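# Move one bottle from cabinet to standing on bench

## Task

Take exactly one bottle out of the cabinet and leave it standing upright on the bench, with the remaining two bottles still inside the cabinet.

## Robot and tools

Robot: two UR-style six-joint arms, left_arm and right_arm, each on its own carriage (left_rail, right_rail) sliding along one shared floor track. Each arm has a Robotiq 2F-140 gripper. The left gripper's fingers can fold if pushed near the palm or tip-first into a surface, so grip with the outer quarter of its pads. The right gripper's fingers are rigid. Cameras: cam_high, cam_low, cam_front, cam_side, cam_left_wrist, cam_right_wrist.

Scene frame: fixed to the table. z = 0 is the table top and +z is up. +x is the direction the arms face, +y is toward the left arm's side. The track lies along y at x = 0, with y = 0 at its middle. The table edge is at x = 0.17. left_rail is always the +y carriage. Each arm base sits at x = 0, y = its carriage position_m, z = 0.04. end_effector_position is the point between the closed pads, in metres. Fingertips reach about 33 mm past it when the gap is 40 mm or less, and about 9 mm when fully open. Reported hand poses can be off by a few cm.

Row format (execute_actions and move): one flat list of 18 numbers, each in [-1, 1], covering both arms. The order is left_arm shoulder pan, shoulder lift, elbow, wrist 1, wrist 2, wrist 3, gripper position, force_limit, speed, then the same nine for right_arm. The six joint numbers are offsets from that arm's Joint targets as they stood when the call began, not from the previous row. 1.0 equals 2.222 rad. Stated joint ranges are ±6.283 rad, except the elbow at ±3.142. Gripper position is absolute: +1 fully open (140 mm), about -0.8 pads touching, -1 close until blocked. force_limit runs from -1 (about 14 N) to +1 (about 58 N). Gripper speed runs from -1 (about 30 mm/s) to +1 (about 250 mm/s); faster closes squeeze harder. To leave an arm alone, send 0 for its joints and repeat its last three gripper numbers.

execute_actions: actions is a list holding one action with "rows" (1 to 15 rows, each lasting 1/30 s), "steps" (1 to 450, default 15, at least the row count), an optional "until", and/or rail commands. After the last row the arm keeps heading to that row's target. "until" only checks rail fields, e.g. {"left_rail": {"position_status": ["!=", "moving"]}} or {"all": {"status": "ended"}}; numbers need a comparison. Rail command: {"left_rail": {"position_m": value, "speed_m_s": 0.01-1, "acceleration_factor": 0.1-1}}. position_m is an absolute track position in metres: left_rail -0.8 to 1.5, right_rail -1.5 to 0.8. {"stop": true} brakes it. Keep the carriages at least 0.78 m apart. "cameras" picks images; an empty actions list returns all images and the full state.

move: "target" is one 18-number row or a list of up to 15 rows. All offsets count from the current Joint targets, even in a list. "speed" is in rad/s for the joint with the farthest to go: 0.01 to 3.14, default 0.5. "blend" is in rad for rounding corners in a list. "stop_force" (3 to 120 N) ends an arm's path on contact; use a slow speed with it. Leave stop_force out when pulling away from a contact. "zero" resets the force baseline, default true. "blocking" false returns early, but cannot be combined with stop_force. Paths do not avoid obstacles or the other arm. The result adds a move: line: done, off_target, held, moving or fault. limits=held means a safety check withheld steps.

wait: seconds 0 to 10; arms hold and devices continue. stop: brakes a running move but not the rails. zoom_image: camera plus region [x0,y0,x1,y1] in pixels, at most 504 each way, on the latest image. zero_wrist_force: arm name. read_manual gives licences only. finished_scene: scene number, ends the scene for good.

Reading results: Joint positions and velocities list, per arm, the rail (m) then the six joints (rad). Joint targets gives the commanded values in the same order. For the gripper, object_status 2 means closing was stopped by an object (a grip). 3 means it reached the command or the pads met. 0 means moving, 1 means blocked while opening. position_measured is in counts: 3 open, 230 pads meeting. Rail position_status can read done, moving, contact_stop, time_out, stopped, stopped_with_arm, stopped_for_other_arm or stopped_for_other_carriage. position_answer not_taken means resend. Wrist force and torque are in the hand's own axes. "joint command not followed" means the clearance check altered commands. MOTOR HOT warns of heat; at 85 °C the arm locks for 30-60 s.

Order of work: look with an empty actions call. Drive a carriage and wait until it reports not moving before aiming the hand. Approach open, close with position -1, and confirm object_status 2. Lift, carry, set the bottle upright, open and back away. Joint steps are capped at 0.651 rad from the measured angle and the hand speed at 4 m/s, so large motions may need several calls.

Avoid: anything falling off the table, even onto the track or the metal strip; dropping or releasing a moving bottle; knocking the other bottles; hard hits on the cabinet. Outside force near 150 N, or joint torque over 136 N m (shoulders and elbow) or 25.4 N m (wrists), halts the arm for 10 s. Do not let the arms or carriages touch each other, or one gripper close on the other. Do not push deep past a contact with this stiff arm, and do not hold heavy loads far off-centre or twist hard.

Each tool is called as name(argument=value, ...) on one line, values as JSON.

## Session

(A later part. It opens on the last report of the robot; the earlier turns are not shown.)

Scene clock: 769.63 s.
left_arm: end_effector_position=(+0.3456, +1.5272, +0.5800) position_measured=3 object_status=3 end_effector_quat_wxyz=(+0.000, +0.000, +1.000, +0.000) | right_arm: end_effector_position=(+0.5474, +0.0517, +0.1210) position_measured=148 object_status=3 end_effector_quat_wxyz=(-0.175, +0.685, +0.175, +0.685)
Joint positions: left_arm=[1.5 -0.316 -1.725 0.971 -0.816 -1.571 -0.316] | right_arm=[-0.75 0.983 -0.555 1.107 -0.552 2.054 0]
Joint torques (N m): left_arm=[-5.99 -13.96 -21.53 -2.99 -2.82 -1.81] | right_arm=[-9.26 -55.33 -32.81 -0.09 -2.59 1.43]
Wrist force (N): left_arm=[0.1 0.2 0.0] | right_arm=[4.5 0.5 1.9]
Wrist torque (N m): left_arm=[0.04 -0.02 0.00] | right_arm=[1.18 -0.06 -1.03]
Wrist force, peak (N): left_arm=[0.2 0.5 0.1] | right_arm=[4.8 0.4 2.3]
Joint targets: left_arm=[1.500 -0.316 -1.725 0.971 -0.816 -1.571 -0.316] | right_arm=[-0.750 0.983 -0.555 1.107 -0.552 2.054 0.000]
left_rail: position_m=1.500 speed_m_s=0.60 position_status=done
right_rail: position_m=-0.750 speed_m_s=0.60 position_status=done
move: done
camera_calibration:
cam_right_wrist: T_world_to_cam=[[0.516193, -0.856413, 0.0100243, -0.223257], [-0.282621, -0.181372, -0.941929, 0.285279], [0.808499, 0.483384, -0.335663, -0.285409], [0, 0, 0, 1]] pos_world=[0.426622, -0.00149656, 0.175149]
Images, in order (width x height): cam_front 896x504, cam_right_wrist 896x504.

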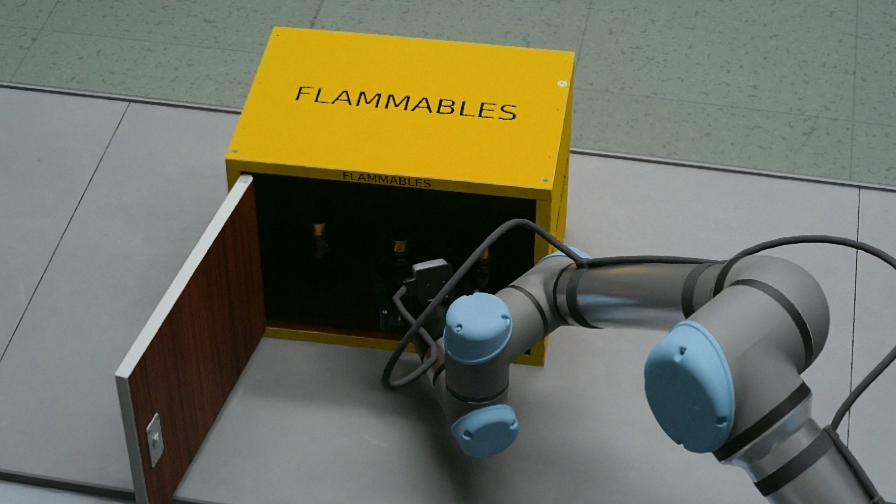

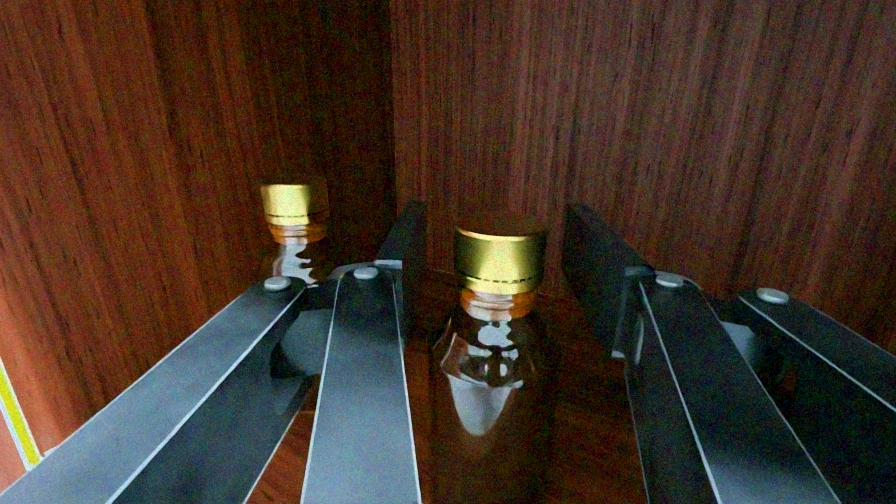

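execute_actions(actions=[{"rows":[[0,0,0,0,0,0,1,1,1,0,0,0,0,0,0,-1,0,-1]],"steps":75}], cameras=["cam_right_wrist"])

Scene clock: 779.17 s.
left_arm: end_effector_position=(+0.3456, +1.5272, +0.5800) position_measured=3 object_status=3 end_effector_quat_wxyz=(+0.000, +0.000, +1.000, +0.000) | right_arm: end_effector_position=(+0.5474, +0.0517, +0.1210) position_measured=189 object_status=2 end_effector_quat_wxyz=(-0.175, +0.685, +0.175, +0.685)
Joint positions: left_arm=[1.5 -0.316 -1.725 0.971 -0.816 -1.571 -0.316] | right_arm=[-0.75 0.983 -0.555 1.107 -0.552 2.054 0]
Joint torques (N m): left_arm=[-6.55 -13.88 -21.78 -2.84 -2.82 -1.81] | right_arm=[-9.57 -57.3 -29.32 -0.91 2.53 1.23]
Wrist force (N): left_arm=[0.1 0.2 0.0] | right_arm=[4.6 -0.1 2.0]
Wrist torque (N m): left_arm=[0.05 -0.02 0.00] | right_arm=[1.25 -0.06 -0.99]
Wrist force, peak (N): left_arm=[0.2 0.4 0.1] | right_arm=[4.8 0.9 2.3]
Joint targets: left_arm=[1.500 -0.316 -1.725 0.971 -0.816 -1.571 -0.316] | right_arm=[-0.750 0.983 -0.555 1.107 -0.552 2.054 0.000]
left_rail: position_m=1.500 speed_m_s=0.60 position_status=done
right_rail: position_m=-0.750 speed_m_s=0.60 position_status=done
camera_calibration:
cam_right_wrist: T_world_to_cam=[[0.516235, -0.856388, 0.0100065, -0.223272], [-0.282644, -0.181385, -0.941919, 0.285287], [0.808463, 0.483424, -0.335691, -0.285389], [0, 0, 0, 1]] pos_world=[0.426622, -0.00149655, 0.175149]
Images, in order (width x height): cam_right_wrist 896x504.

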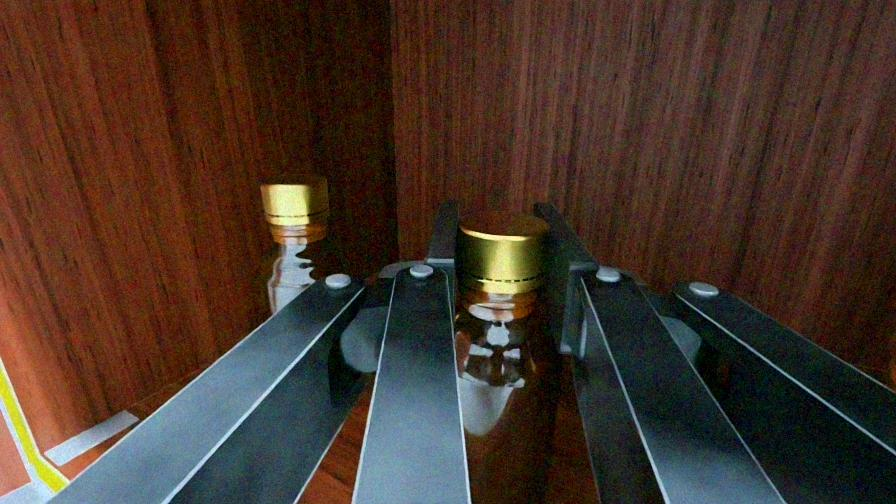

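zero_wrist_force(arm="right_arm")

move(target=[0,0,0,0,0,0,1,1,1,0,-0.0208,-0.0039,0.0248,0,0,-1,0,-1], speed=0.05, cameras=["cam_right_wrist","cam_front"])

Wrist force sensor zeroed.

Scene clock: 792.67 s.
left_arm: end_effector_position=(+0.3456, +1.5272, +0.5800) position_measured=3 object_status=3 end_effector_quat_wxyz=(+0.000, +0.000, +1.000, +0.000) | right_arm: end_effector_position=(+0.5475, +0.0517, +0.1558) position_measured=189 object_status=2 end_effector_quat_wxyz=(-0.175, +0.685, +0.175, +0.685)
Joint positions: left_arm=[1.5 -0.316 -1.725 0.971 -0.816 -1.571 -0.316] | right_arm=[-0.75 0.983 -0.601 1.098 -0.498 2.054 0]
Joint torques (N m): left_arm=[-7.53 -13.66 -21.78 -2.97 -2.82 -2.03] | right_arm=[-8.73 -69.72 -34.68 -0.5 -1.68 1.16]
Wrist force (N, zeroed by zero_wrist_force on right_arm): left_arm=[-0.2 0.3 -0.1] | right_arm=[-3.5 0.6 0.0]
Wrist torque (N m, zeroed by zero_wrist_force on right_arm): left_arm=[0.07 0.04 -0.01] | right_arm=[-0.06 0.14 -0.04]
Wrist force, peak (N, zeroed by zero_wrist_force on right_arm): left_arm=[-0.1 0.4 0.2] | right_arm=[-4.0 0.7 -0.1]
Joint targets: left_arm=[1.500 -0.316 -1.725 0.971 -0.816 -1.571 -0.316] | right_arm=[-0.750 0.983 -0.601 1.098 -0.497 2.054 0.000]
left_rail: position_m=1.500 speed_m_s=0.60 position_status=done
right_rail: position_m=-0.750 speed_m_s=0.60 position_status=done
move: done
camera_calibration:
cam_right_wrist: T_world_to_cam=[[0.516203, -0.856406, 0.0101486, -0.223636], [-0.282748, -0.181589, -0.941849, 0.318095], [0.808448, 0.483316, -0.335884, -0.273661], [0, 0, 0, 1]] pos_world=[0.426623, -0.00149603, 0.209949]
Images, in order (width x height): cam_front 896x504, cam_right_wrist 896x504.

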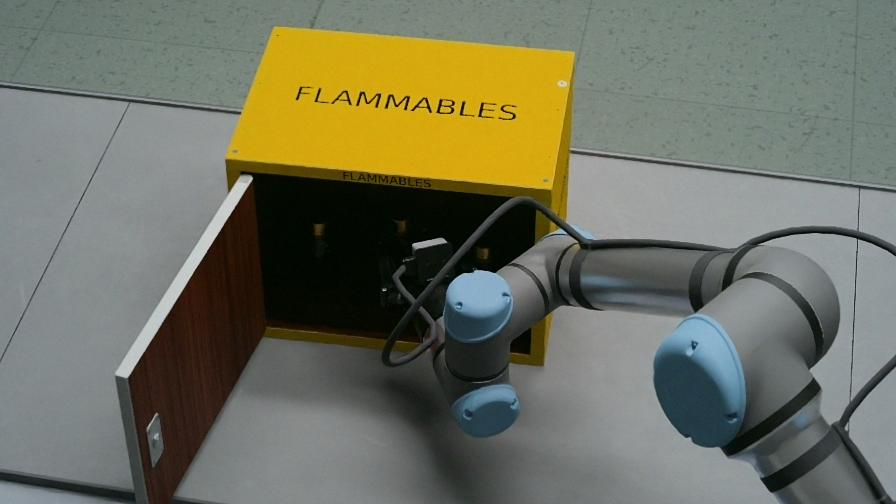

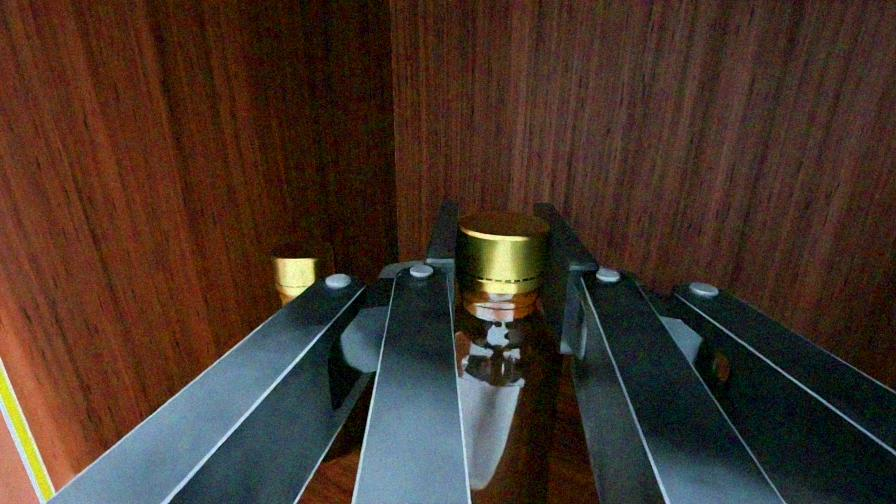

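move(target=[[0,0,0,0,0,0,1,1,1,0.0441,-0.0864,0.1731,-0.0867,0.0441,0,-1,0,-1],[0,0,0,0,0,0,1,1,1,0.1050,-0.1495,0.2972,-0.1477,0.1050,0,-1,0,-1]], speed=0.25, blend=0.03, cameras=["cam_right_wrist","cam_front","cam_side"])

Scene clock: 823.20 s.
left_arm: end_effector_position=(+0.3456, +1.5272, +0.5800) position_measured=3 object_status=3 end_effector_quat_wxyz=(+0.000, +0.000, +1.000, +0.000) | right_arm: end_effector_position=(+0.3282, -0.0677, +0.1561) position_measured=189 object_status=2 end_effector_quat_wxyz=(-0.175, +0.685, +0.175, +0.685)
Joint positions: left_arm=[1.5 -0.316 -1.725 0.971 -0.816 -1.571 -0.316] | right_arm=[-0.75 1.216 -0.933 1.758 -0.825 2.287 0]
Joint torques (N m): left_arm=[-7.32 -14.29 -22.32 -2.89 -2.78 -2.11] | right_arm=[6.25 -53.91 -1.44 -4.15 2.3 1.12]
Wrist force (N, zeroed by zero_wrist_force on right_arm): left_arm=[0.1 0.0 0.0] | right_arm=[-3.5 0.6 0.2]
Wrist torque (N m, zeroed by zero_wrist_force on right_arm): left_arm=[0.00 -0.02 -0.01] | right_arm=[-0.07 0.15 -0.04]
Wrist force, peak (N, zeroed by zero_wrist_force on right_arm): left_arm=[0.3 0.0 0.4] | right_arm=[-3.9 0.4 0.5]
Joint targets: left_arm=[1.500 -0.316 -1.725 0.971 -0.816 -1.571 -0.316] | right_arm=[-0.750 1.217 -0.933 1.759 -0.825 2.287 0.000]
left_rail: position_m=1.500 speed_m_s=0.60 position_status=done
right_rail: position_m=-0.750 speed_m_s=0.60 position_status=done
move: done
camera_calibration:
cam_right_wrist: T_world_to_cam=[[0.516203, -0.856406, 0.0101486, -0.21269], [-0.282748, -0.181589, -0.941849, 0.234689], [0.808448, 0.483316, -0.335884, -0.0385595], [0, 0, 0, 1]] pos_world=[0.207323, -0.120896, 0.210249]
Images, in order (width x height): cam_front 896x504, cam_side 896x504, cam_right_wrist 896x504.

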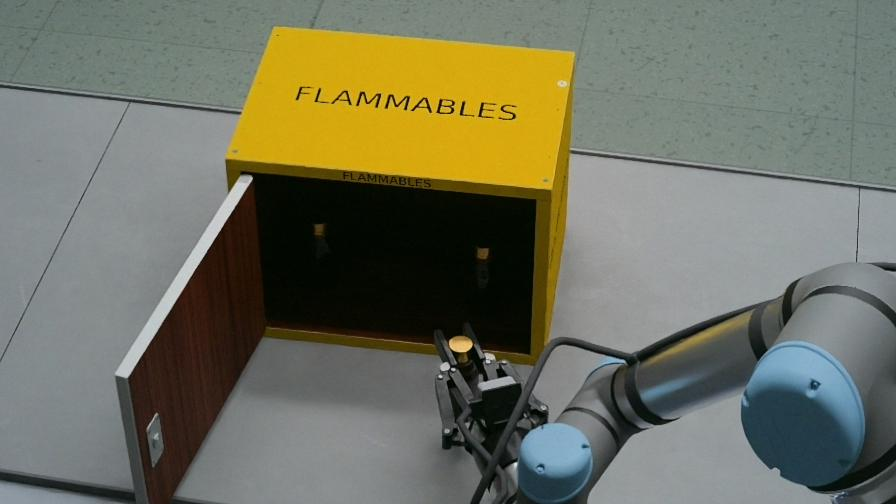

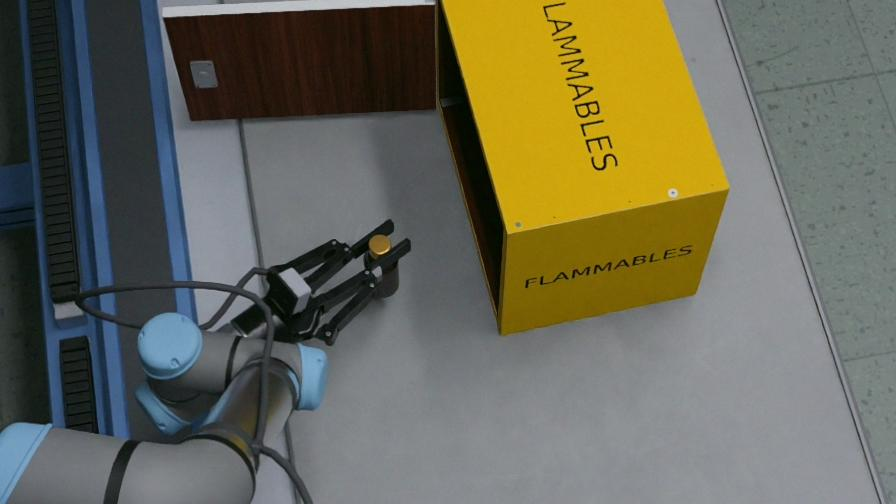

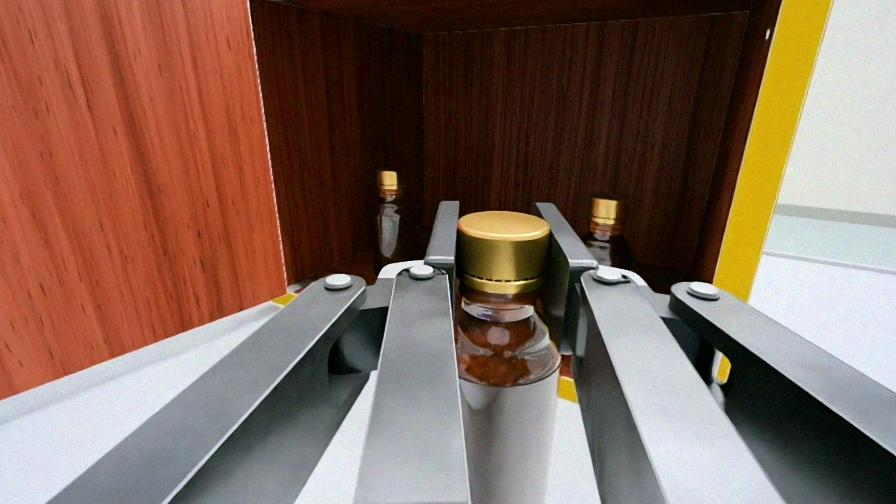

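execute_actions(actions=[{"right_rail":{"position_m":-1.1,"speed_m_s":0.35,"acceleration_factor":0.25},"steps":150,"until":{"all":{"status":"ended"}}}])

move(target=[0,0,0,0,0,0,1,1,1,0,0.0365,0.0037,-0.0402,0,0,-1,0,-1], speed=0.08, stop_force=8, cameras=["cam_right_wrist","cam_high"])

move(target=[0,0,0,0,0,0,1,1,1,0,0.0103,0.0001,-0.0104,0,0,-1,0,-1], speed=0.015, stop_force=4, cameras=["cam_right_wrist","cam_side","cam_low"])

Scene clock: 838.63 s.
left_arm: end_effector_position=(+0.3456, +1.5272, +0.5800) position_measured=3 object_status=3 end_effector_quat_wxyz=(+0.000, +0.000, +1.000, +0.000) | right_arm: end_effector_position=(+0.3280, -0.4178, +0.1561) position_measured=189 object_status=2 end_effector_quat_wxyz=(-0.175, +0.685, +0.175, +0.685)
Joint positions: left_arm=[1.5 -0.316 -1.725 0.971 -0.816 -1.571 -0.316] | right_arm=[-1.1 1.217 -0.933 1.759 -0.825 2.287 0]
Joint torques (N m): left_arm=[-7.84 -14.58 -21.89 -2.91 -2.67 -2.16] | right_arm=[3.57 -50.1 -14.03 -0.48 0.96 1.09]
Wrist force (N, zeroed by zero_wrist_force on right_arm): left_arm=[0.0 0.1 0.0] | right_arm=[-3.4 0.5 0.2]
Wrist torque (N m, zeroed by zero_wrist_force on right_arm): left_arm=[0.02 0.00 0.00] | right_arm=[-0.08 0.12 -0.04]
Wrist force, peak (N, zeroed by zero_wrist_force on right_arm): left_arm=[0.2 0.3 0.3] | right_arm=[-3.9 0.7 0.0]
Joint targets: left_arm=[1.500 -0.316 -1.725 0.971 -0.816 -1.571 -0.316] | right_arm=[-1.100 1.217 -0.933 1.759 -0.825 2.287 0.000]
Tool commands: left_gripper/position=+1.0 left_gripper/force_limit=+1.0 left_gripper/speed=+1.0 right_gripper/position=-1.0 right_gripper/force_limit=+0.0 right_gripper/speed=-1.0
left_rail: position_m=1.500 speed_m_s=0.60 position_status=done
right_rail: position_m=-1.100 speed_m_s=0.35 position_status=done

Scene clock: 840.83 s.
left_arm: end_effector_position=(+0.3456, +1.5272, +0.5800) position_measured=3 object_status=3 end_effector_quat_wxyz=(+0.000, +0.000, +1.000, +0.000) | right_arm: end_effector_position=(+0.3281, -0.4178, +0.1119) position_measured=189 object_status=2 end_effector_quat_wxyz=(-0.175, +0.685, +0.175, +0.685)
Joint positions: left_arm=[1.5 -0.316 -1.725 0.971 -0.816 -1.571 -0.316] | right_arm=[-1.1 1.217 -0.852 1.767 -0.915 2.287 0]
Joint torques (N m): left_arm=[-7.35 -14.62 -22.62 -3 -2.9 -2.2] | right_arm=[0.8 -42.32 -3.15 -4.16 -1.58 1.08]
Wrist force (N, zeroed by zero_wrist_force on right_arm): left_arm=[0.1 0.3 0.2] | right_arm=[-3.3 0.4 0.4]
Wrist torque (N m, zeroed by zero_wrist_force on right_arm): left_arm=[0.06 -0.01 0.00] | right_arm=[-0.11 0.11 -0.04]
Wrist force, peak (N, zeroed by zero_wrist_force on right_arm): left_arm=[0.3 0.3 0.0] | right_arm=[-4.0 0.4 0.1]
Joint targets: left_arm=[1.500 -0.316 -1.725 0.971 -0.816 -1.571 -0.316] | right_arm=[-1.100 1.217 -0.852 1.767 -0.915 2.287 0.000]
left_rail: position_m=1.500 speed_m_s=0.60 position_status=done
right_rail: position_m=-1.100 speed_m_s=0.35 position_status=done
move: done
camera_calibration:
cam_right_wrist: T_world_to_cam=[[0.516203, -0.856406, 0.0101486, -0.512018], [-0.282748, -0.181589, -0.941849, 0.129457], [0.808448, 0.483316, -0.335884, 0.115884], [0, 0, 0, 1]] pos_world=[0.207223, -0.470996, 0.166049]
Images, in order (width x height): cam_high 896x504, cam_right_wrist 896x504.

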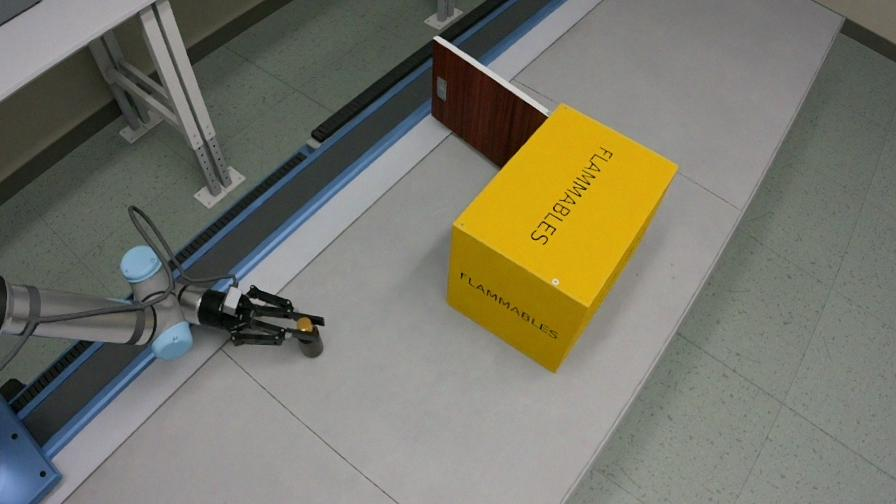

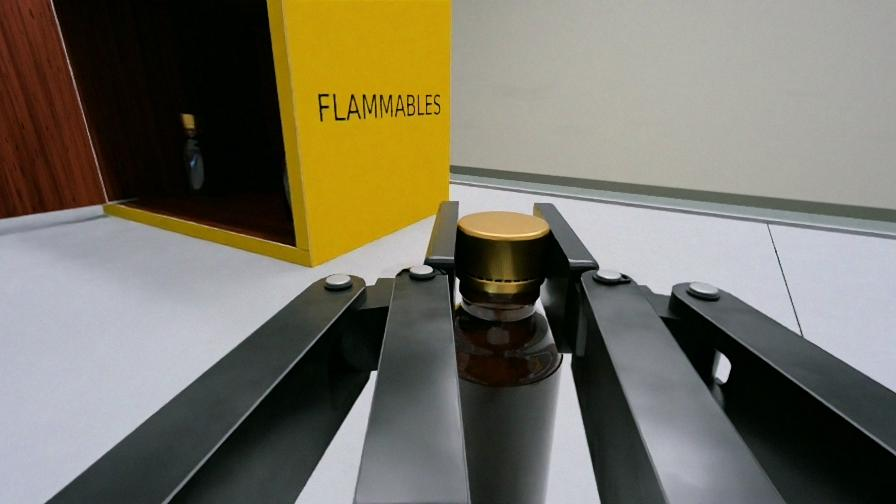

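Scene clock: 843.27 s.
left_arm: end_effector_position=(+0.3456, +1.5272, +0.5800) position_measured=3 object_status=3 end_effector_quat_wxyz=(+0.000, +0.000, +1.000, +0.000) | right_arm: end_effector_position=(+0.3281, -0.4177, +0.1022) position_measured=189 object_status=2 end_effector_quat_wxyz=(-0.175, +0.685, +0.175, +0.685)
Joint positions: left_arm=[1.5 -0.316 -1.725 0.971 -0.816 -1.571 -0.316] | right_arm=[-1.1 1.217 -0.833 1.767 -0.934 2.287 0]
Joint torques (N m): left_arm=[-7.46 -14.52 -22.48 -2.87 -2.78 -2.31] | right_arm=[-1.42 -54.04 -4.54 0.31 0.06 1.06]
Wrist force (N, zeroed by zero_wrist_force on right_arm): left_arm=[0.2 0.1 0.2] | right_arm=[0.5 0.1 0.3]
Wrist torque (N m, zeroed by zero_wrist_force on right_arm): left_arm=[0.02 -0.04 0.00] | right_arm=[-0.09 -0.03 -0.08]
Wrist force, peak (N, zeroed by zero_wrist_force on right_arm): left_arm=[0.2 0.2 0.5] | right_arm=[7.7 0.0 -0.2]
Joint targets: left_arm=[1.500 -0.316 -1.725 0.971 -0.816 -1.571 -0.316] | right_arm=[-1.100 1.217 -0.833 1.767 -0.934 2.287 0.000]
left_rail: position_m=1.500 speed_m_s=0.60 position_status=done
right_rail: position_m=-1.100 speed_m_s=0.35 position_status=done
move: contact (right_arm)
camera_calibration:
cam_right_wrist: T_world_to_cam=[[0.516272, -0.856365, 0.0101191, -0.511823], [-0.282733, -0.181579, -0.941855, 0.120247], [0.808409, 0.483392, -0.335867, 0.112586], [0, 0, 0, 1]] pos_world=[0.207223, -0.470896, 0.156249]
Images, in order (width x height): cam_low 896x504, cam_side 896x504, cam_right_wrist 896x504.

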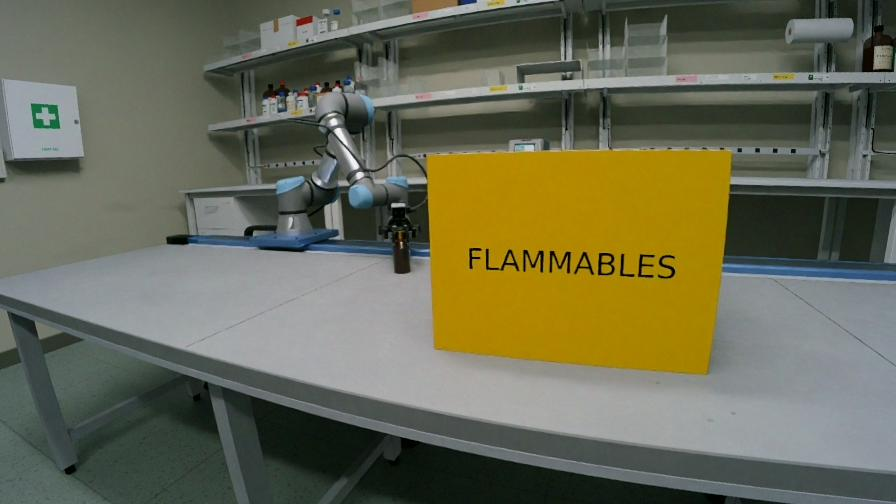

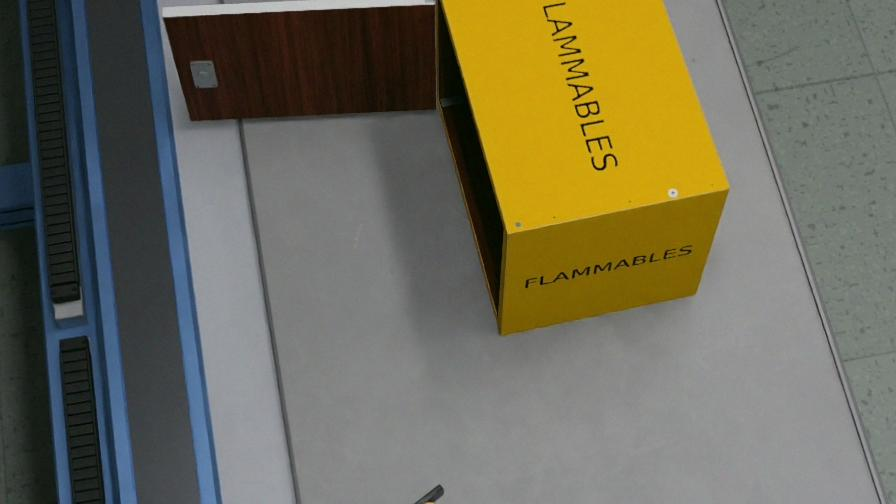

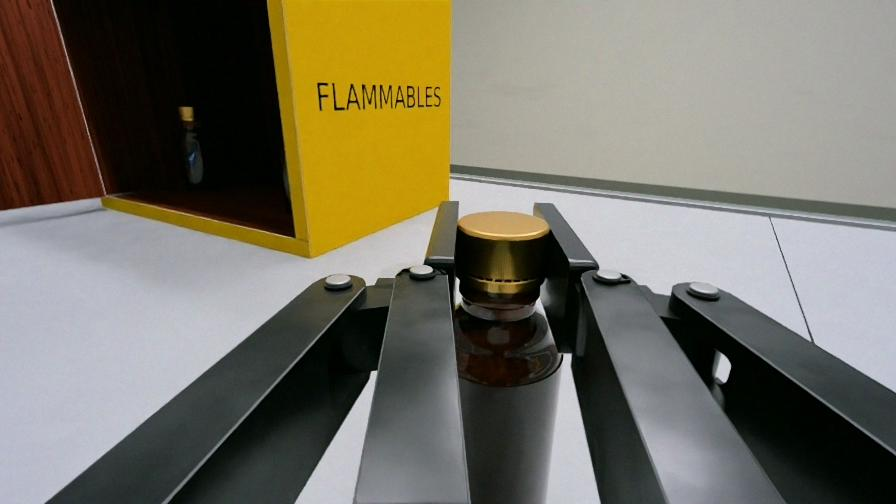

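execute_actions(actions=[{"rows":[[0,0,0,0,0,0,1,1,1,0,0,0,0,0,0,-0.05,0,-1]],"steps":50}], cameras=["cam_right_wrist"])

Scene clock: 851.47 s.
left_arm: end_effector_position=(+0.3456, +1.5272, +0.5800) position_measured=3 object_status=3 end_effector_quat_wxyz=(+0.000, +0.000, +1.000, +0.000) | right_arm: end_effector_position=(+0.3281, -0.4177, +0.1022) position_measured=135 object_status=3 end_effector_quat_wxyz=(-0.175, +0.685, +0.175, +0.685)
Joint positions: left_arm=[1.5 -0.316 -1.725 0.971 -0.816 -1.571 -0.316] | right_arm=[-1.1 1.217 -0.833 1.767 -0.934 2.287 0]
Joint torques (N m): left_arm=[-8.07 -14.48 -23.02 -2.86 -2.87 -2.37] | right_arm=[-1.2 -54.17 -12.71 -3.35 1.87 1.13]
Wrist force (N, zeroed by zero_wrist_force on right_arm): left_arm=[0.0 0.0 0.0] | right_arm=[-0.1 0.4 0.1]
Wrist torque (N m, zeroed by zero_wrist_force on right_arm): left_arm=[0.00 -0.01 0.00] | right_arm=[-0.10 0.00 -0.04]
Wrist force, peak (N, zeroed by zero_wrist_force on right_arm): left_arm=[0.3 0.4 0.0] | right_arm=[1.0 0.3 0.4]
Joint targets: left_arm=[1.500 -0.316 -1.725 0.971 -0.816 -1.571 -0.316] | right_arm=[-1.100 1.217 -0.833 1.767 -0.934 2.287 0.000]
left_rail: position_m=1.500 speed_m_s=0.60 position_status=done
right_rail: position_m=-1.100 speed_m_s=0.35 position_status=done
camera_calibration:
cam_right_wrist: T_world_to_cam=[[0.516272, -0.856365, 0.0101191, -0.511823], [-0.282733, -0.181579, -0.941855, 0.120247], [0.808409, 0.483392, -0.335867, 0.112586], [0, 0, 0, 1]] pos_world=[0.207223, -0.470896, 0.156249]
Images, in order (width x height): cam_right_wrist 896x504.

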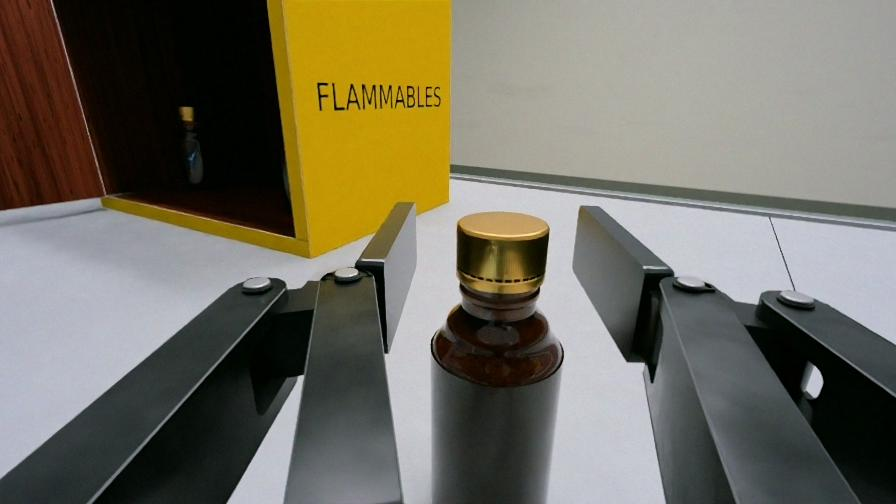

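move(target=[0,0,0,0,0,0,1,1,1,0,-0.1180,-0.0335,0.1514,0,0,-0.05,0,-1], speed=0.15)

execute_actions(actions=[{"right_rail":{"position_m":-1.4,"speed_m_s":0.4,"acceleration_factor":0.4},"left_rail":{"position_m":0.6,"speed_m_s":0.6,"acceleration_factor":0.5},"steps":150,"until":{"all":{"status":"ended"}}}])

move(target=[-0.4206,-0.1225,0.3199,-0.1977,0,-0.4206,-0.9,-0.3,-0.3,0,0,0,0,0,0,-0.05,0,-1], speed=0.6, cameras=["cam_high","cam_side","cam_front","cam_left_wrist"])

Scene clock: 913.93 s.
left_arm: end_effector_position=(+0.3456, +1.5272, +0.5800) position_measured=3 object_status=3 end_effector_quat_wxyz=(+0.000, +0.000, +1.000, +0.000) | right_arm: end_effector_position=(+0.3280, -0.4179, +0.2601) position_measured=135 object_status=3 end_effector_quat_wxyz=(-0.175, +0.685, +0.175, +0.685)
Joint positions: left_arm=[1.5 -0.316 -1.725 0.971 -0.816 -1.571 -0.316] | right_arm=[-1.1 1.217 -1.095 1.693 -0.597 2.287 0]
Joint torques (N m): left_arm=[-8.47 -14.38 -23.1 -2.82 -2.74 -2.26] | right_arm=[-1.33 -50.96 -31.97 0.75 0.35 1.19]
Wrist force (N, zeroed by zero_wrist_force on right_arm): left_arm=[0.1 0.1 0.3] | right_arm=[-0.2 0.8 -0.4]
Wrist torque (N m, zeroed by zero_wrist_force on right_arm): left_arm=[0.03 -0.01 0.00] | right_arm=[-0.01 0.02 -0.04]
Wrist force, peak (N, zeroed by zero_wrist_force on right_arm): left_arm=[0.2 0.4 0.4] | right_arm=[-0.7 0.7 0.5]
Joint targets: left_arm=[1.500 -0.316 -1.725 0.971 -0.816 -1.571 -0.316] | right_arm=[-1.100 1.217 -1.096 1.693 -0.597 2.287 0.000]
left_rail: position_m=1.500 speed_m_s=0.60 position_status=done
right_rail: position_m=-1.100 speed_m_s=0.35 position_status=done
move: done

Scene clock: 916.53 s.
left_arm: end_effector_position=(+0.3456, +0.6272, +0.5800) position_measured=3 object_status=3 end_effector_quat_wxyz=(+0.000, +0.000, +1.000, +0.000) | right_arm: end_effector_position=(+0.3280, -0.7180, +0.2603) position_measured=135 object_status=3 end_effector_quat_wxyz=(-0.175, +0.685, +0.175, +0.685)
Joint positions: left_arm=[0.6 -0.316 -1.725 0.971 -0.816 -1.571 -0.316] | right_arm=[-1.4 1.217 -1.096 1.693 -0.597 2.287 0]
Joint torques (N m): left_arm=[-8.6 -14.62 -22.8 -2.91 -0.79 -2.33] | right_arm=[-1.75 -36.63 -14.77 -2.26 -0.22 1.16]
Wrist force (N, zeroed by zero_wrist_force on right_arm): left_arm=[0.1 0.1 -0.1] | right_arm=[-0.3 0.6 -0.5]
Wrist torque (N m, zeroed by zero_wrist_force on right_arm): left_arm=[0.03 -0.03 0.00] | right_arm=[-0.05 0.05 -0.04]
Wrist force, peak (N, zeroed by zero_wrist_force on right_arm): left_arm=[0.2 2.1 -0.1] | right_arm=[-0.2 1.6 -0.8]
Joint targets: left_arm=[0.600 -0.316 -1.725 0.971 -0.816 -1.571 -0.316] | right_arm=[-1.400 1.217 -1.096 1.693 -0.597 2.287 0.000]
Tool commands: left_gripper/position=+1.0 left_gripper/force_limit=+1.0 left_gripper/speed=+1.0 right_gripper/position=-0.05 right_gripper/force_limit=+0.0 right_gripper/speed=-1.0
left_rail: position_m=0.600 speed_m_s=0.60 position_status=done
right_rail: position_m=-1.400 speed_m_s=0.40 position_status=done

Scene clock: 918.83 s.
left_arm: end_effector_position=(+0.2200, +0.3603, +0.4004) position_measured=232 object_status=3 end_effector_quat_wxyz=(+0.000, +0.000, +1.000, +0.000) | right_arm: end_effector_position=(+0.3280, -0.7180, +0.2603) position_measured=135 object_status=3 end_effector_quat_wxyz=(-0.175, +0.685, +0.175, +0.685)
Joint positions: left_arm=[0.6 -1.25 -1.997 1.681 -1.255 -1.571 -1.25] | right_arm=[-1.4 1.217 -1.096 1.693 -0.597 2.287 0]
Joint torques (N m): left_arm=[-11.22 -16.92 -14.6 -5.11 1.67 -2.58] | right_arm=[-1.24 -36.8 -9.37 -3.55 -0.88 1.16]
Wrist force (N, zeroed by zero_wrist_force on right_arm): left_arm=[0.2 0.0 -0.1] | right_arm=[-0.1 0.5 -0.3]
Wrist torque (N m, zeroed by zero_wrist_force on right_arm): left_arm=[0.02 -0.06 0.01] | right_arm=[-0.07 0.00 -0.04]
Wrist force, peak (N, zeroed by zero_wrist_force on right_arm): left_arm=[0.2 1.6 -0.7] | right_arm=[-0.2 0.9 -0.1]
Joint targets: left_arm=[0.600 -1.251 -1.997 1.681 -1.255 -1.571 -1.251] | right_arm=[-1.400 1.217 -1.096 1.693 -0.597 2.287 0.000]
left_rail: position_m=0.600 speed_m_s=0.60 position_status=done
right_rail: position_m=-1.400 speed_m_s=0.40 position_status=done
move: done
camera_calibration:
cam_left_wrist: T_world_to_cam=[[-0.00488235, 0.999554, -0.029478, -0.336674], [0.927561, 0.0155412, 0.373349, -0.364037], [0.37364, -0.0255199, -0.927223, 0.446789], [0, 0, 0, 1]] pos_world=[0.169084, 0.353583, 0.540261]
Images, in order (width x height): cam_high 896x504, cam_front 896x504, cam_side 896x504, cam_left_wrist 896x504.

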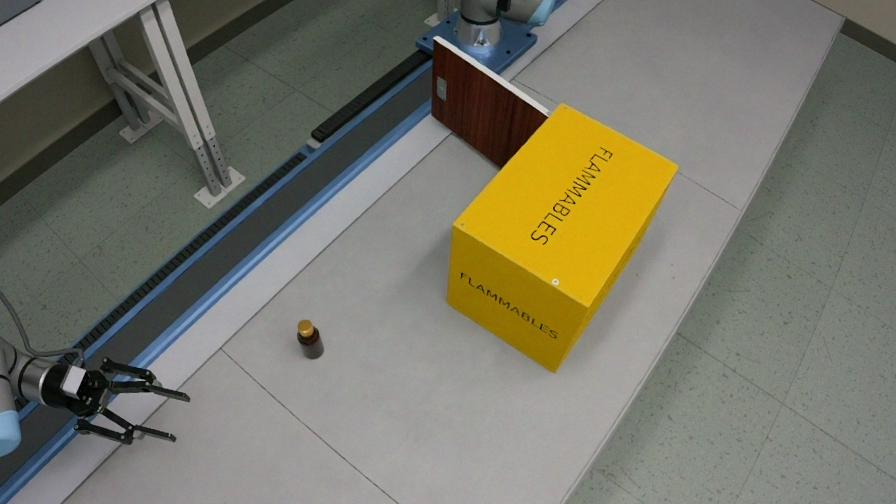

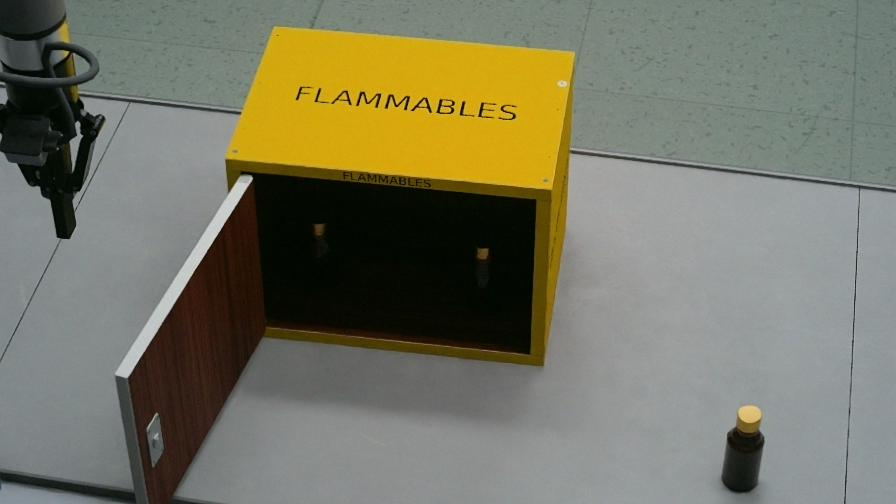

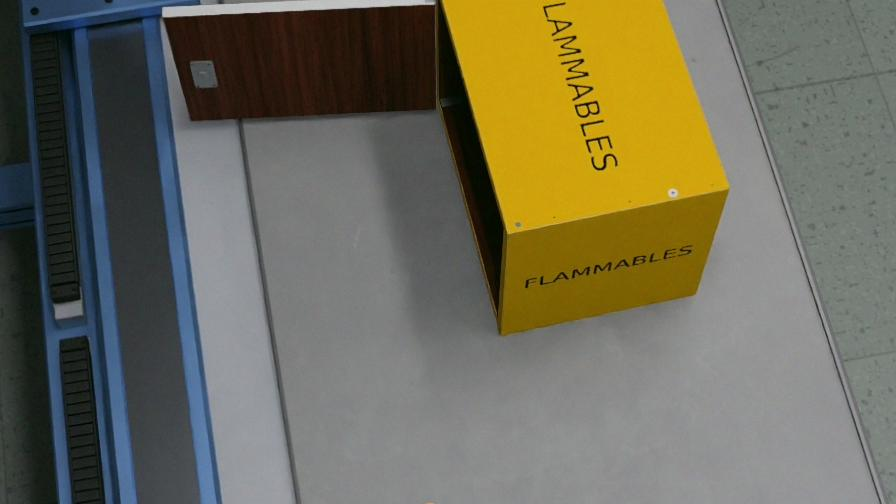

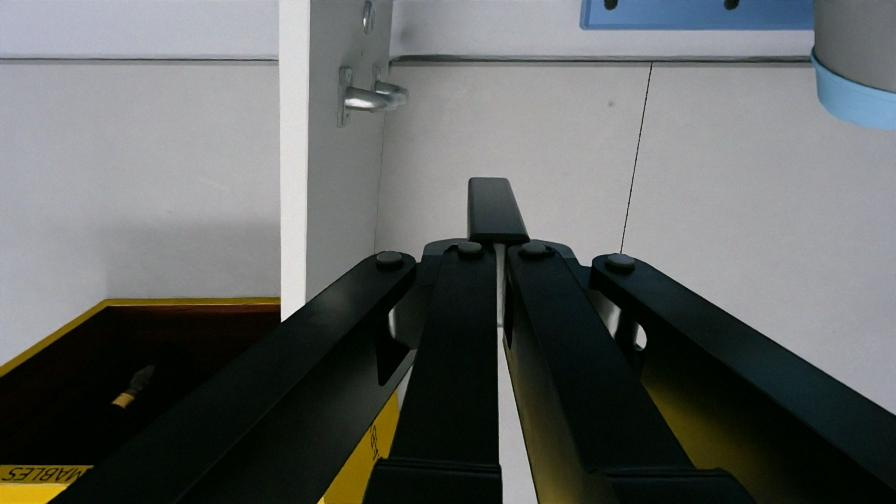

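move(target=[0.0230,0.0401,0.1680,-0.2081,0,0.0230,-0.9,-0.3,-0.3,0,0,0,0,0,0,-0.05,0,-1], speed=0.3, stop_force=15)

move(target=[[-0.0410,0.1490,-0.1211,-0.0279,0,-0.0410,-0.9,-0.3,-0.3,0,0,0,0,0,0,-0.05,0,-1],[-0.0190,0.2607,-0.2473,-0.0134,0,-0.0190,-0.9,-0.3,-0.3,0,0,0,0,0,0,-0.05,0,-1],[0.0113,0.3303,-0.3407,0.0104,0,0.0113,-0.9,-0.3,-0.3,0,0,0,0,0,0,-0.05,0,-1]], speed=[0.15,0.2,0.2], blend=0.03, stop_force=25, cameras=["cam_side","cam_front","cam_left_wrist"])

Scene clock: 941.07 s.
left_arm: end_effector_position=(+0.2502, +0.3249, +0.2353) position_measured=232 object_status=3 end_effector_quat_wxyz=(+0.000, +0.000, +1.000, +0.000) | right_arm: end_effector_position=(+0.3280, -0.7180, +0.2603) position_measured=135 object_status=3 end_effector_quat_wxyz=(-0.175, +0.685, +0.175, +0.685)
Joint positions: left_arm=[0.6 -1.199 -1.908 2.055 -1.718 -1.571 -1.199] | right_arm=[-1.4 1.217 -1.096 1.693 -0.597 2.287 0]
Joint torques (N m): left_arm=[9.46 2.97 -15.31 -5.23 2.13 2.27] | right_arm=[-1.24 -36.54 -8.97 -3.55 -2.3 1.1]
Wrist force (N, zeroed by zero_wrist_force on right_arm): left_arm=[0.2 -0.1 -0.2] | right_arm=[-0.1 0.5 -0.1]
Wrist torque (N m, zeroed by zero_wrist_force on right_arm): left_arm=[-0.01 -0.03 -0.11] | right_arm=[-0.08 0.00 -0.04]
Wrist force, peak (N, zeroed by zero_wrist_force on right_arm): left_arm=[0.6 0.3 -1.2] | right_arm=[-0.6 0.8 -0.3]
Joint targets: left_arm=[0.600 -1.199 -1.908 2.055 -1.718 -1.571 -1.199] | right_arm=[-1.400 1.217 -1.096 1.693 -0.597 2.287 0.000]
left_rail: position_m=0.600 speed_m_s=0.60 position_status=done
right_rail: position_m=-1.400 speed_m_s=0.40 position_status=done
move: done

Scene clock: 946.60 s.
left_arm: end_effector_position=(+0.3500, +0.0636, +0.2365) position_measured=232 object_status=3 end_effector_quat_wxyz=(+0.000, +0.000, +1.000, +0.000) | right_arm: end_effector_position=(+0.3280, -0.7180, +0.2603) position_measured=135 object_status=3 end_effector_quat_wxyz=(-0.175, +0.685, +0.175, +0.685)
Joint positions: left_arm=[0.6 -1.202 -1.239 1.384 -1.717 -1.571 -1.202] | right_arm=[-1.4 1.217 -1.096 1.693 -0.597 2.287 0]
Joint torques (N m): left_arm=[-14.59 -21.08 8.68 0.99 -0.97 -2.47] | right_arm=[-1.96 -36.69 -8.94 -3.51 -2.43 1.14]
Wrist force (N, zeroed by zero_wrist_force on right_arm): left_arm=[-3.7 1.9 -46.9] | right_arm=[-0.1 0.4 -0.1]
Wrist torque (N m, zeroed by zero_wrist_force on right_arm): left_arm=[1.23 -0.25 -0.08] | right_arm=[-0.11 0.00 -0.04]
Wrist force, peak (N, zeroed by zero_wrist_force on right_arm): left_arm=[-6.3 9.2 -51.7] | right_arm=[-0.1 0.9 -0.1]
Joint targets: left_arm=[0.600 -1.202 -1.239 1.384 -1.717 -1.571 -1.202] | right_arm=[-1.400 1.217 -1.096 1.693 -0.597 2.287 0.000]
left_rail: position_m=0.600 speed_m_s=0.60 position_status=done
right_rail: position_m=-1.400 speed_m_s=0.40 position_status=done
move: contact (left_arm); path passed 2 of 3 targets; left_arm: the elbow is farthest, 0.086 rad from its target
camera_calibration:
cam_left_wrist: T_world_to_cam=[[-0.00491696, 0.999556, -0.0293843, -0.0443281], [0.92756, 0.0155383, 0.37335, -0.418725], [0.373641, -0.0254199, -0.927225, 0.238705], [0, 0, 0, 1]] pos_world=[0.298984, 0.0568826, 0.376362]
Images, in order (width x height): cam_front 896x504, cam_side 896x504, cam_left_wrist 896x504.

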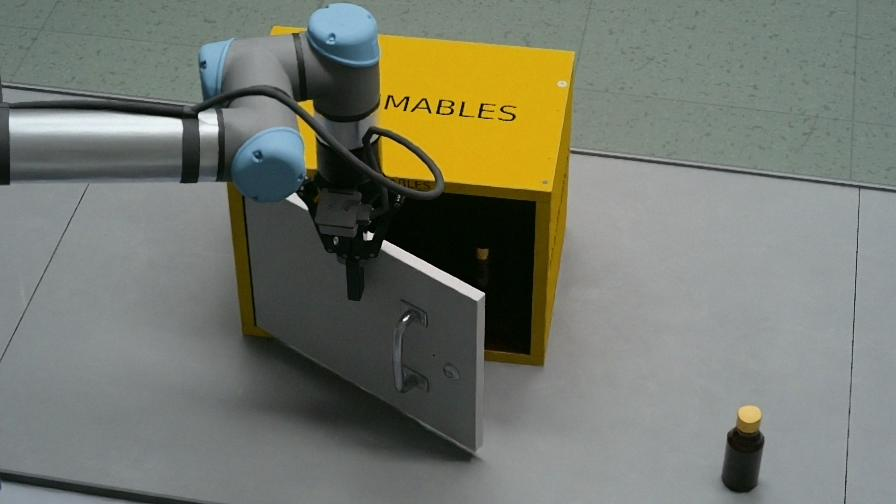

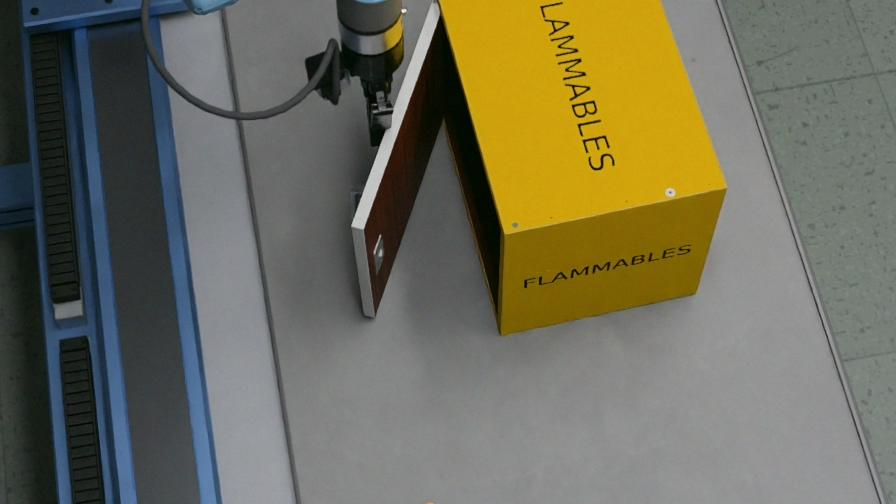

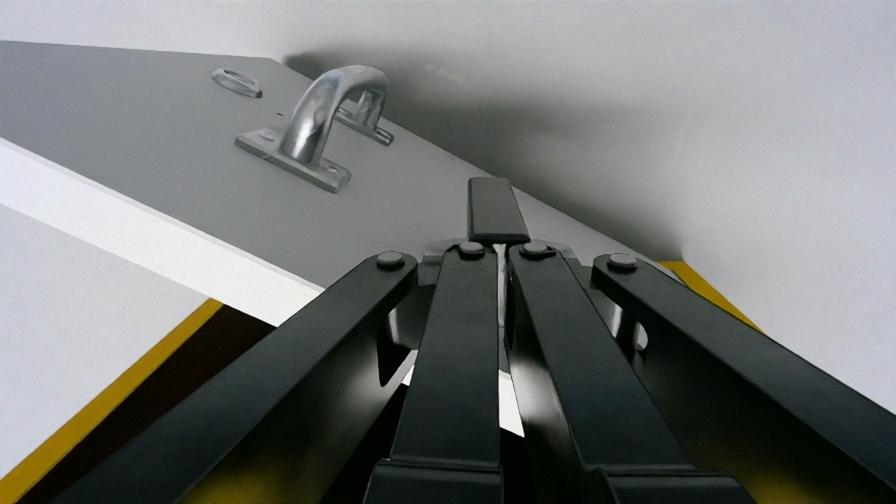

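move(target=[0,-0.0032,-0.0286,0.0323,0,0,-0.9,-0.3,-0.3,0,0,0,0,0,0,-0.05,0,-1], speed=0.1, cameras=["cam_side","cam_front","cam_left_wrist"])

zoom_image(camera="cam_front", region=[220, 140, 560, 380])

Scene clock: 965.50 s.
left_arm: end_effector_position=(+0.3499, +0.0637, +0.2648) position_measured=232 object_status=3 end_effector_quat_wxyz=(+0.000, +0.000, +1.000, +0.000) | right_arm: end_effector_position=(+0.3280, -0.7180, +0.2603) position_measured=135 object_status=3 end_effector_quat_wxyz=(-0.175, +0.685, +0.175, +0.685)
Joint positions: left_arm=[0.6 -1.202 -1.246 1.321 -1.645 -1.571 -1.202] | right_arm=[-1.4 1.217 -1.096 1.693 -0.597 2.287 0]
Joint torques (N m): left_arm=[-1.77 -50.74 -31.69 -1.06 -0.97 -1.72] | right_arm=[-1.59 -36.49 -8.73 -3.55 -2.35 1.21]
Wrist force (N, zeroed by zero_wrist_force on right_arm): left_arm=[-0.5 0.6 0.0] | right_arm=[0.0 0.4 -0.3]
Wrist torque (N m, zeroed by zero_wrist_force on right_arm): left_arm=[0.15 0.14 0.01] | right_arm=[-0.10 -0.03 -0.04]
Wrist force, peak (N, zeroed by zero_wrist_force on right_arm): left_arm=[-3.5 2.3 -47.2] | right_arm=[-0.1 0.8 -0.1]
Joint targets: left_arm=[0.600 -1.202 -1.246 1.320 -1.645 -1.571 -1.202] | right_arm=[-1.400 1.217 -1.096 1.693 -0.597 2.287 0.000]
left_rail: position_m=0.600 speed_m_s=0.60 position_status=done
right_rail: position_m=-1.400 speed_m_s=0.40 position_status=done
move: done
camera_calibration:
cam_left_wrist: T_world_to_cam=[[-0.00490504, 0.999585, -0.0284014, -0.0438959], [0.927708, 0.0151504, 0.373, -0.429173], [0.373275, -0.0245186, -0.927396, 0.265074], [0, 0, 0, 1]] pos_world=[0.298986, 0.0568791, 0.404663]
Images, in order (width x height): cam_front 896x504, cam_side 896x504, cam_left_wrist 896x504.

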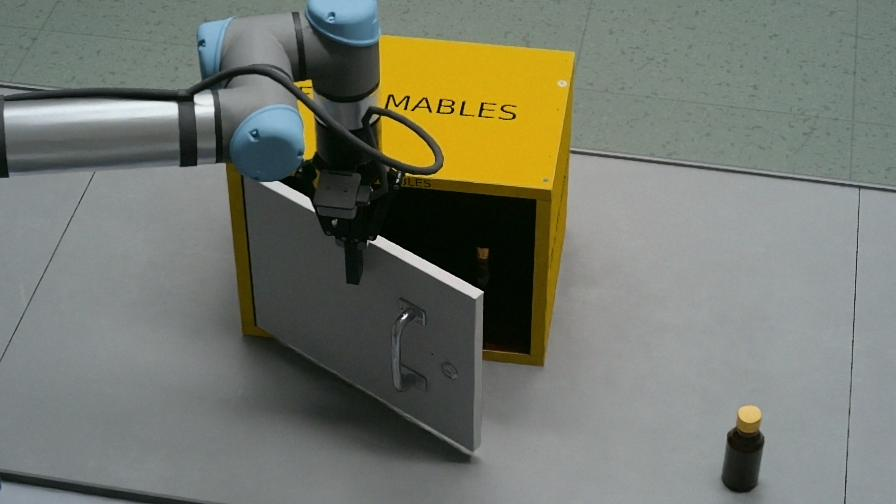

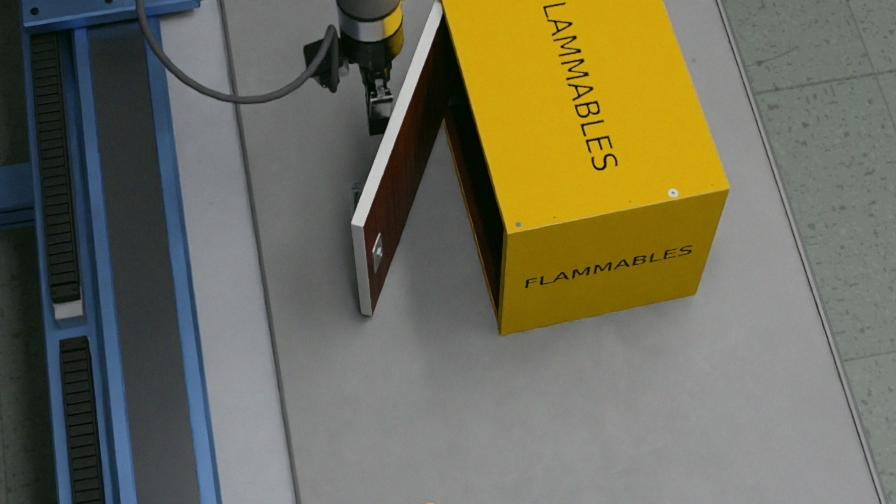

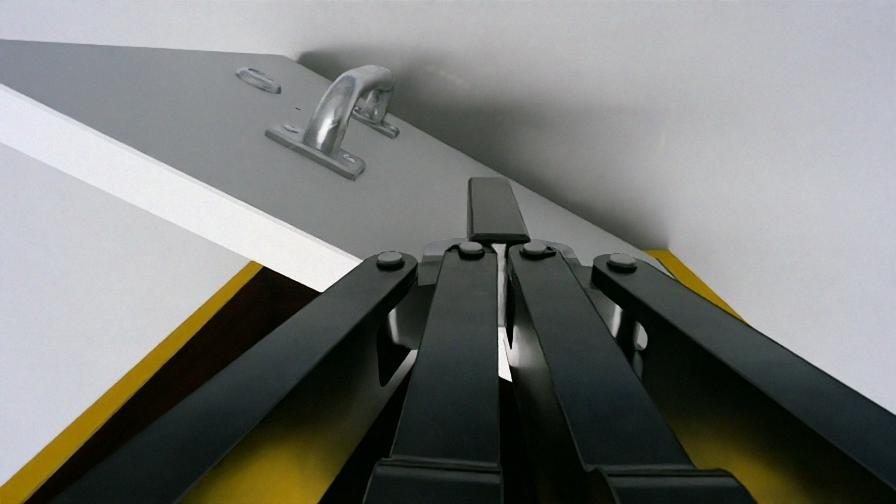

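Scaled by 1.482 from the camera's 896x504 image, which has a finer 1280x720 frame.

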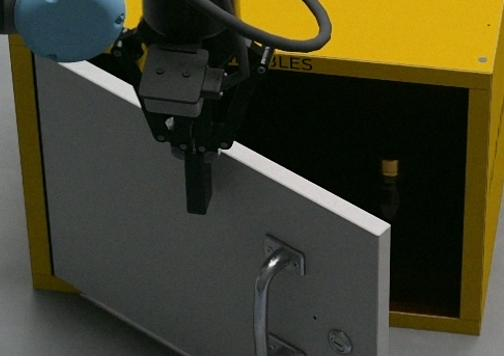

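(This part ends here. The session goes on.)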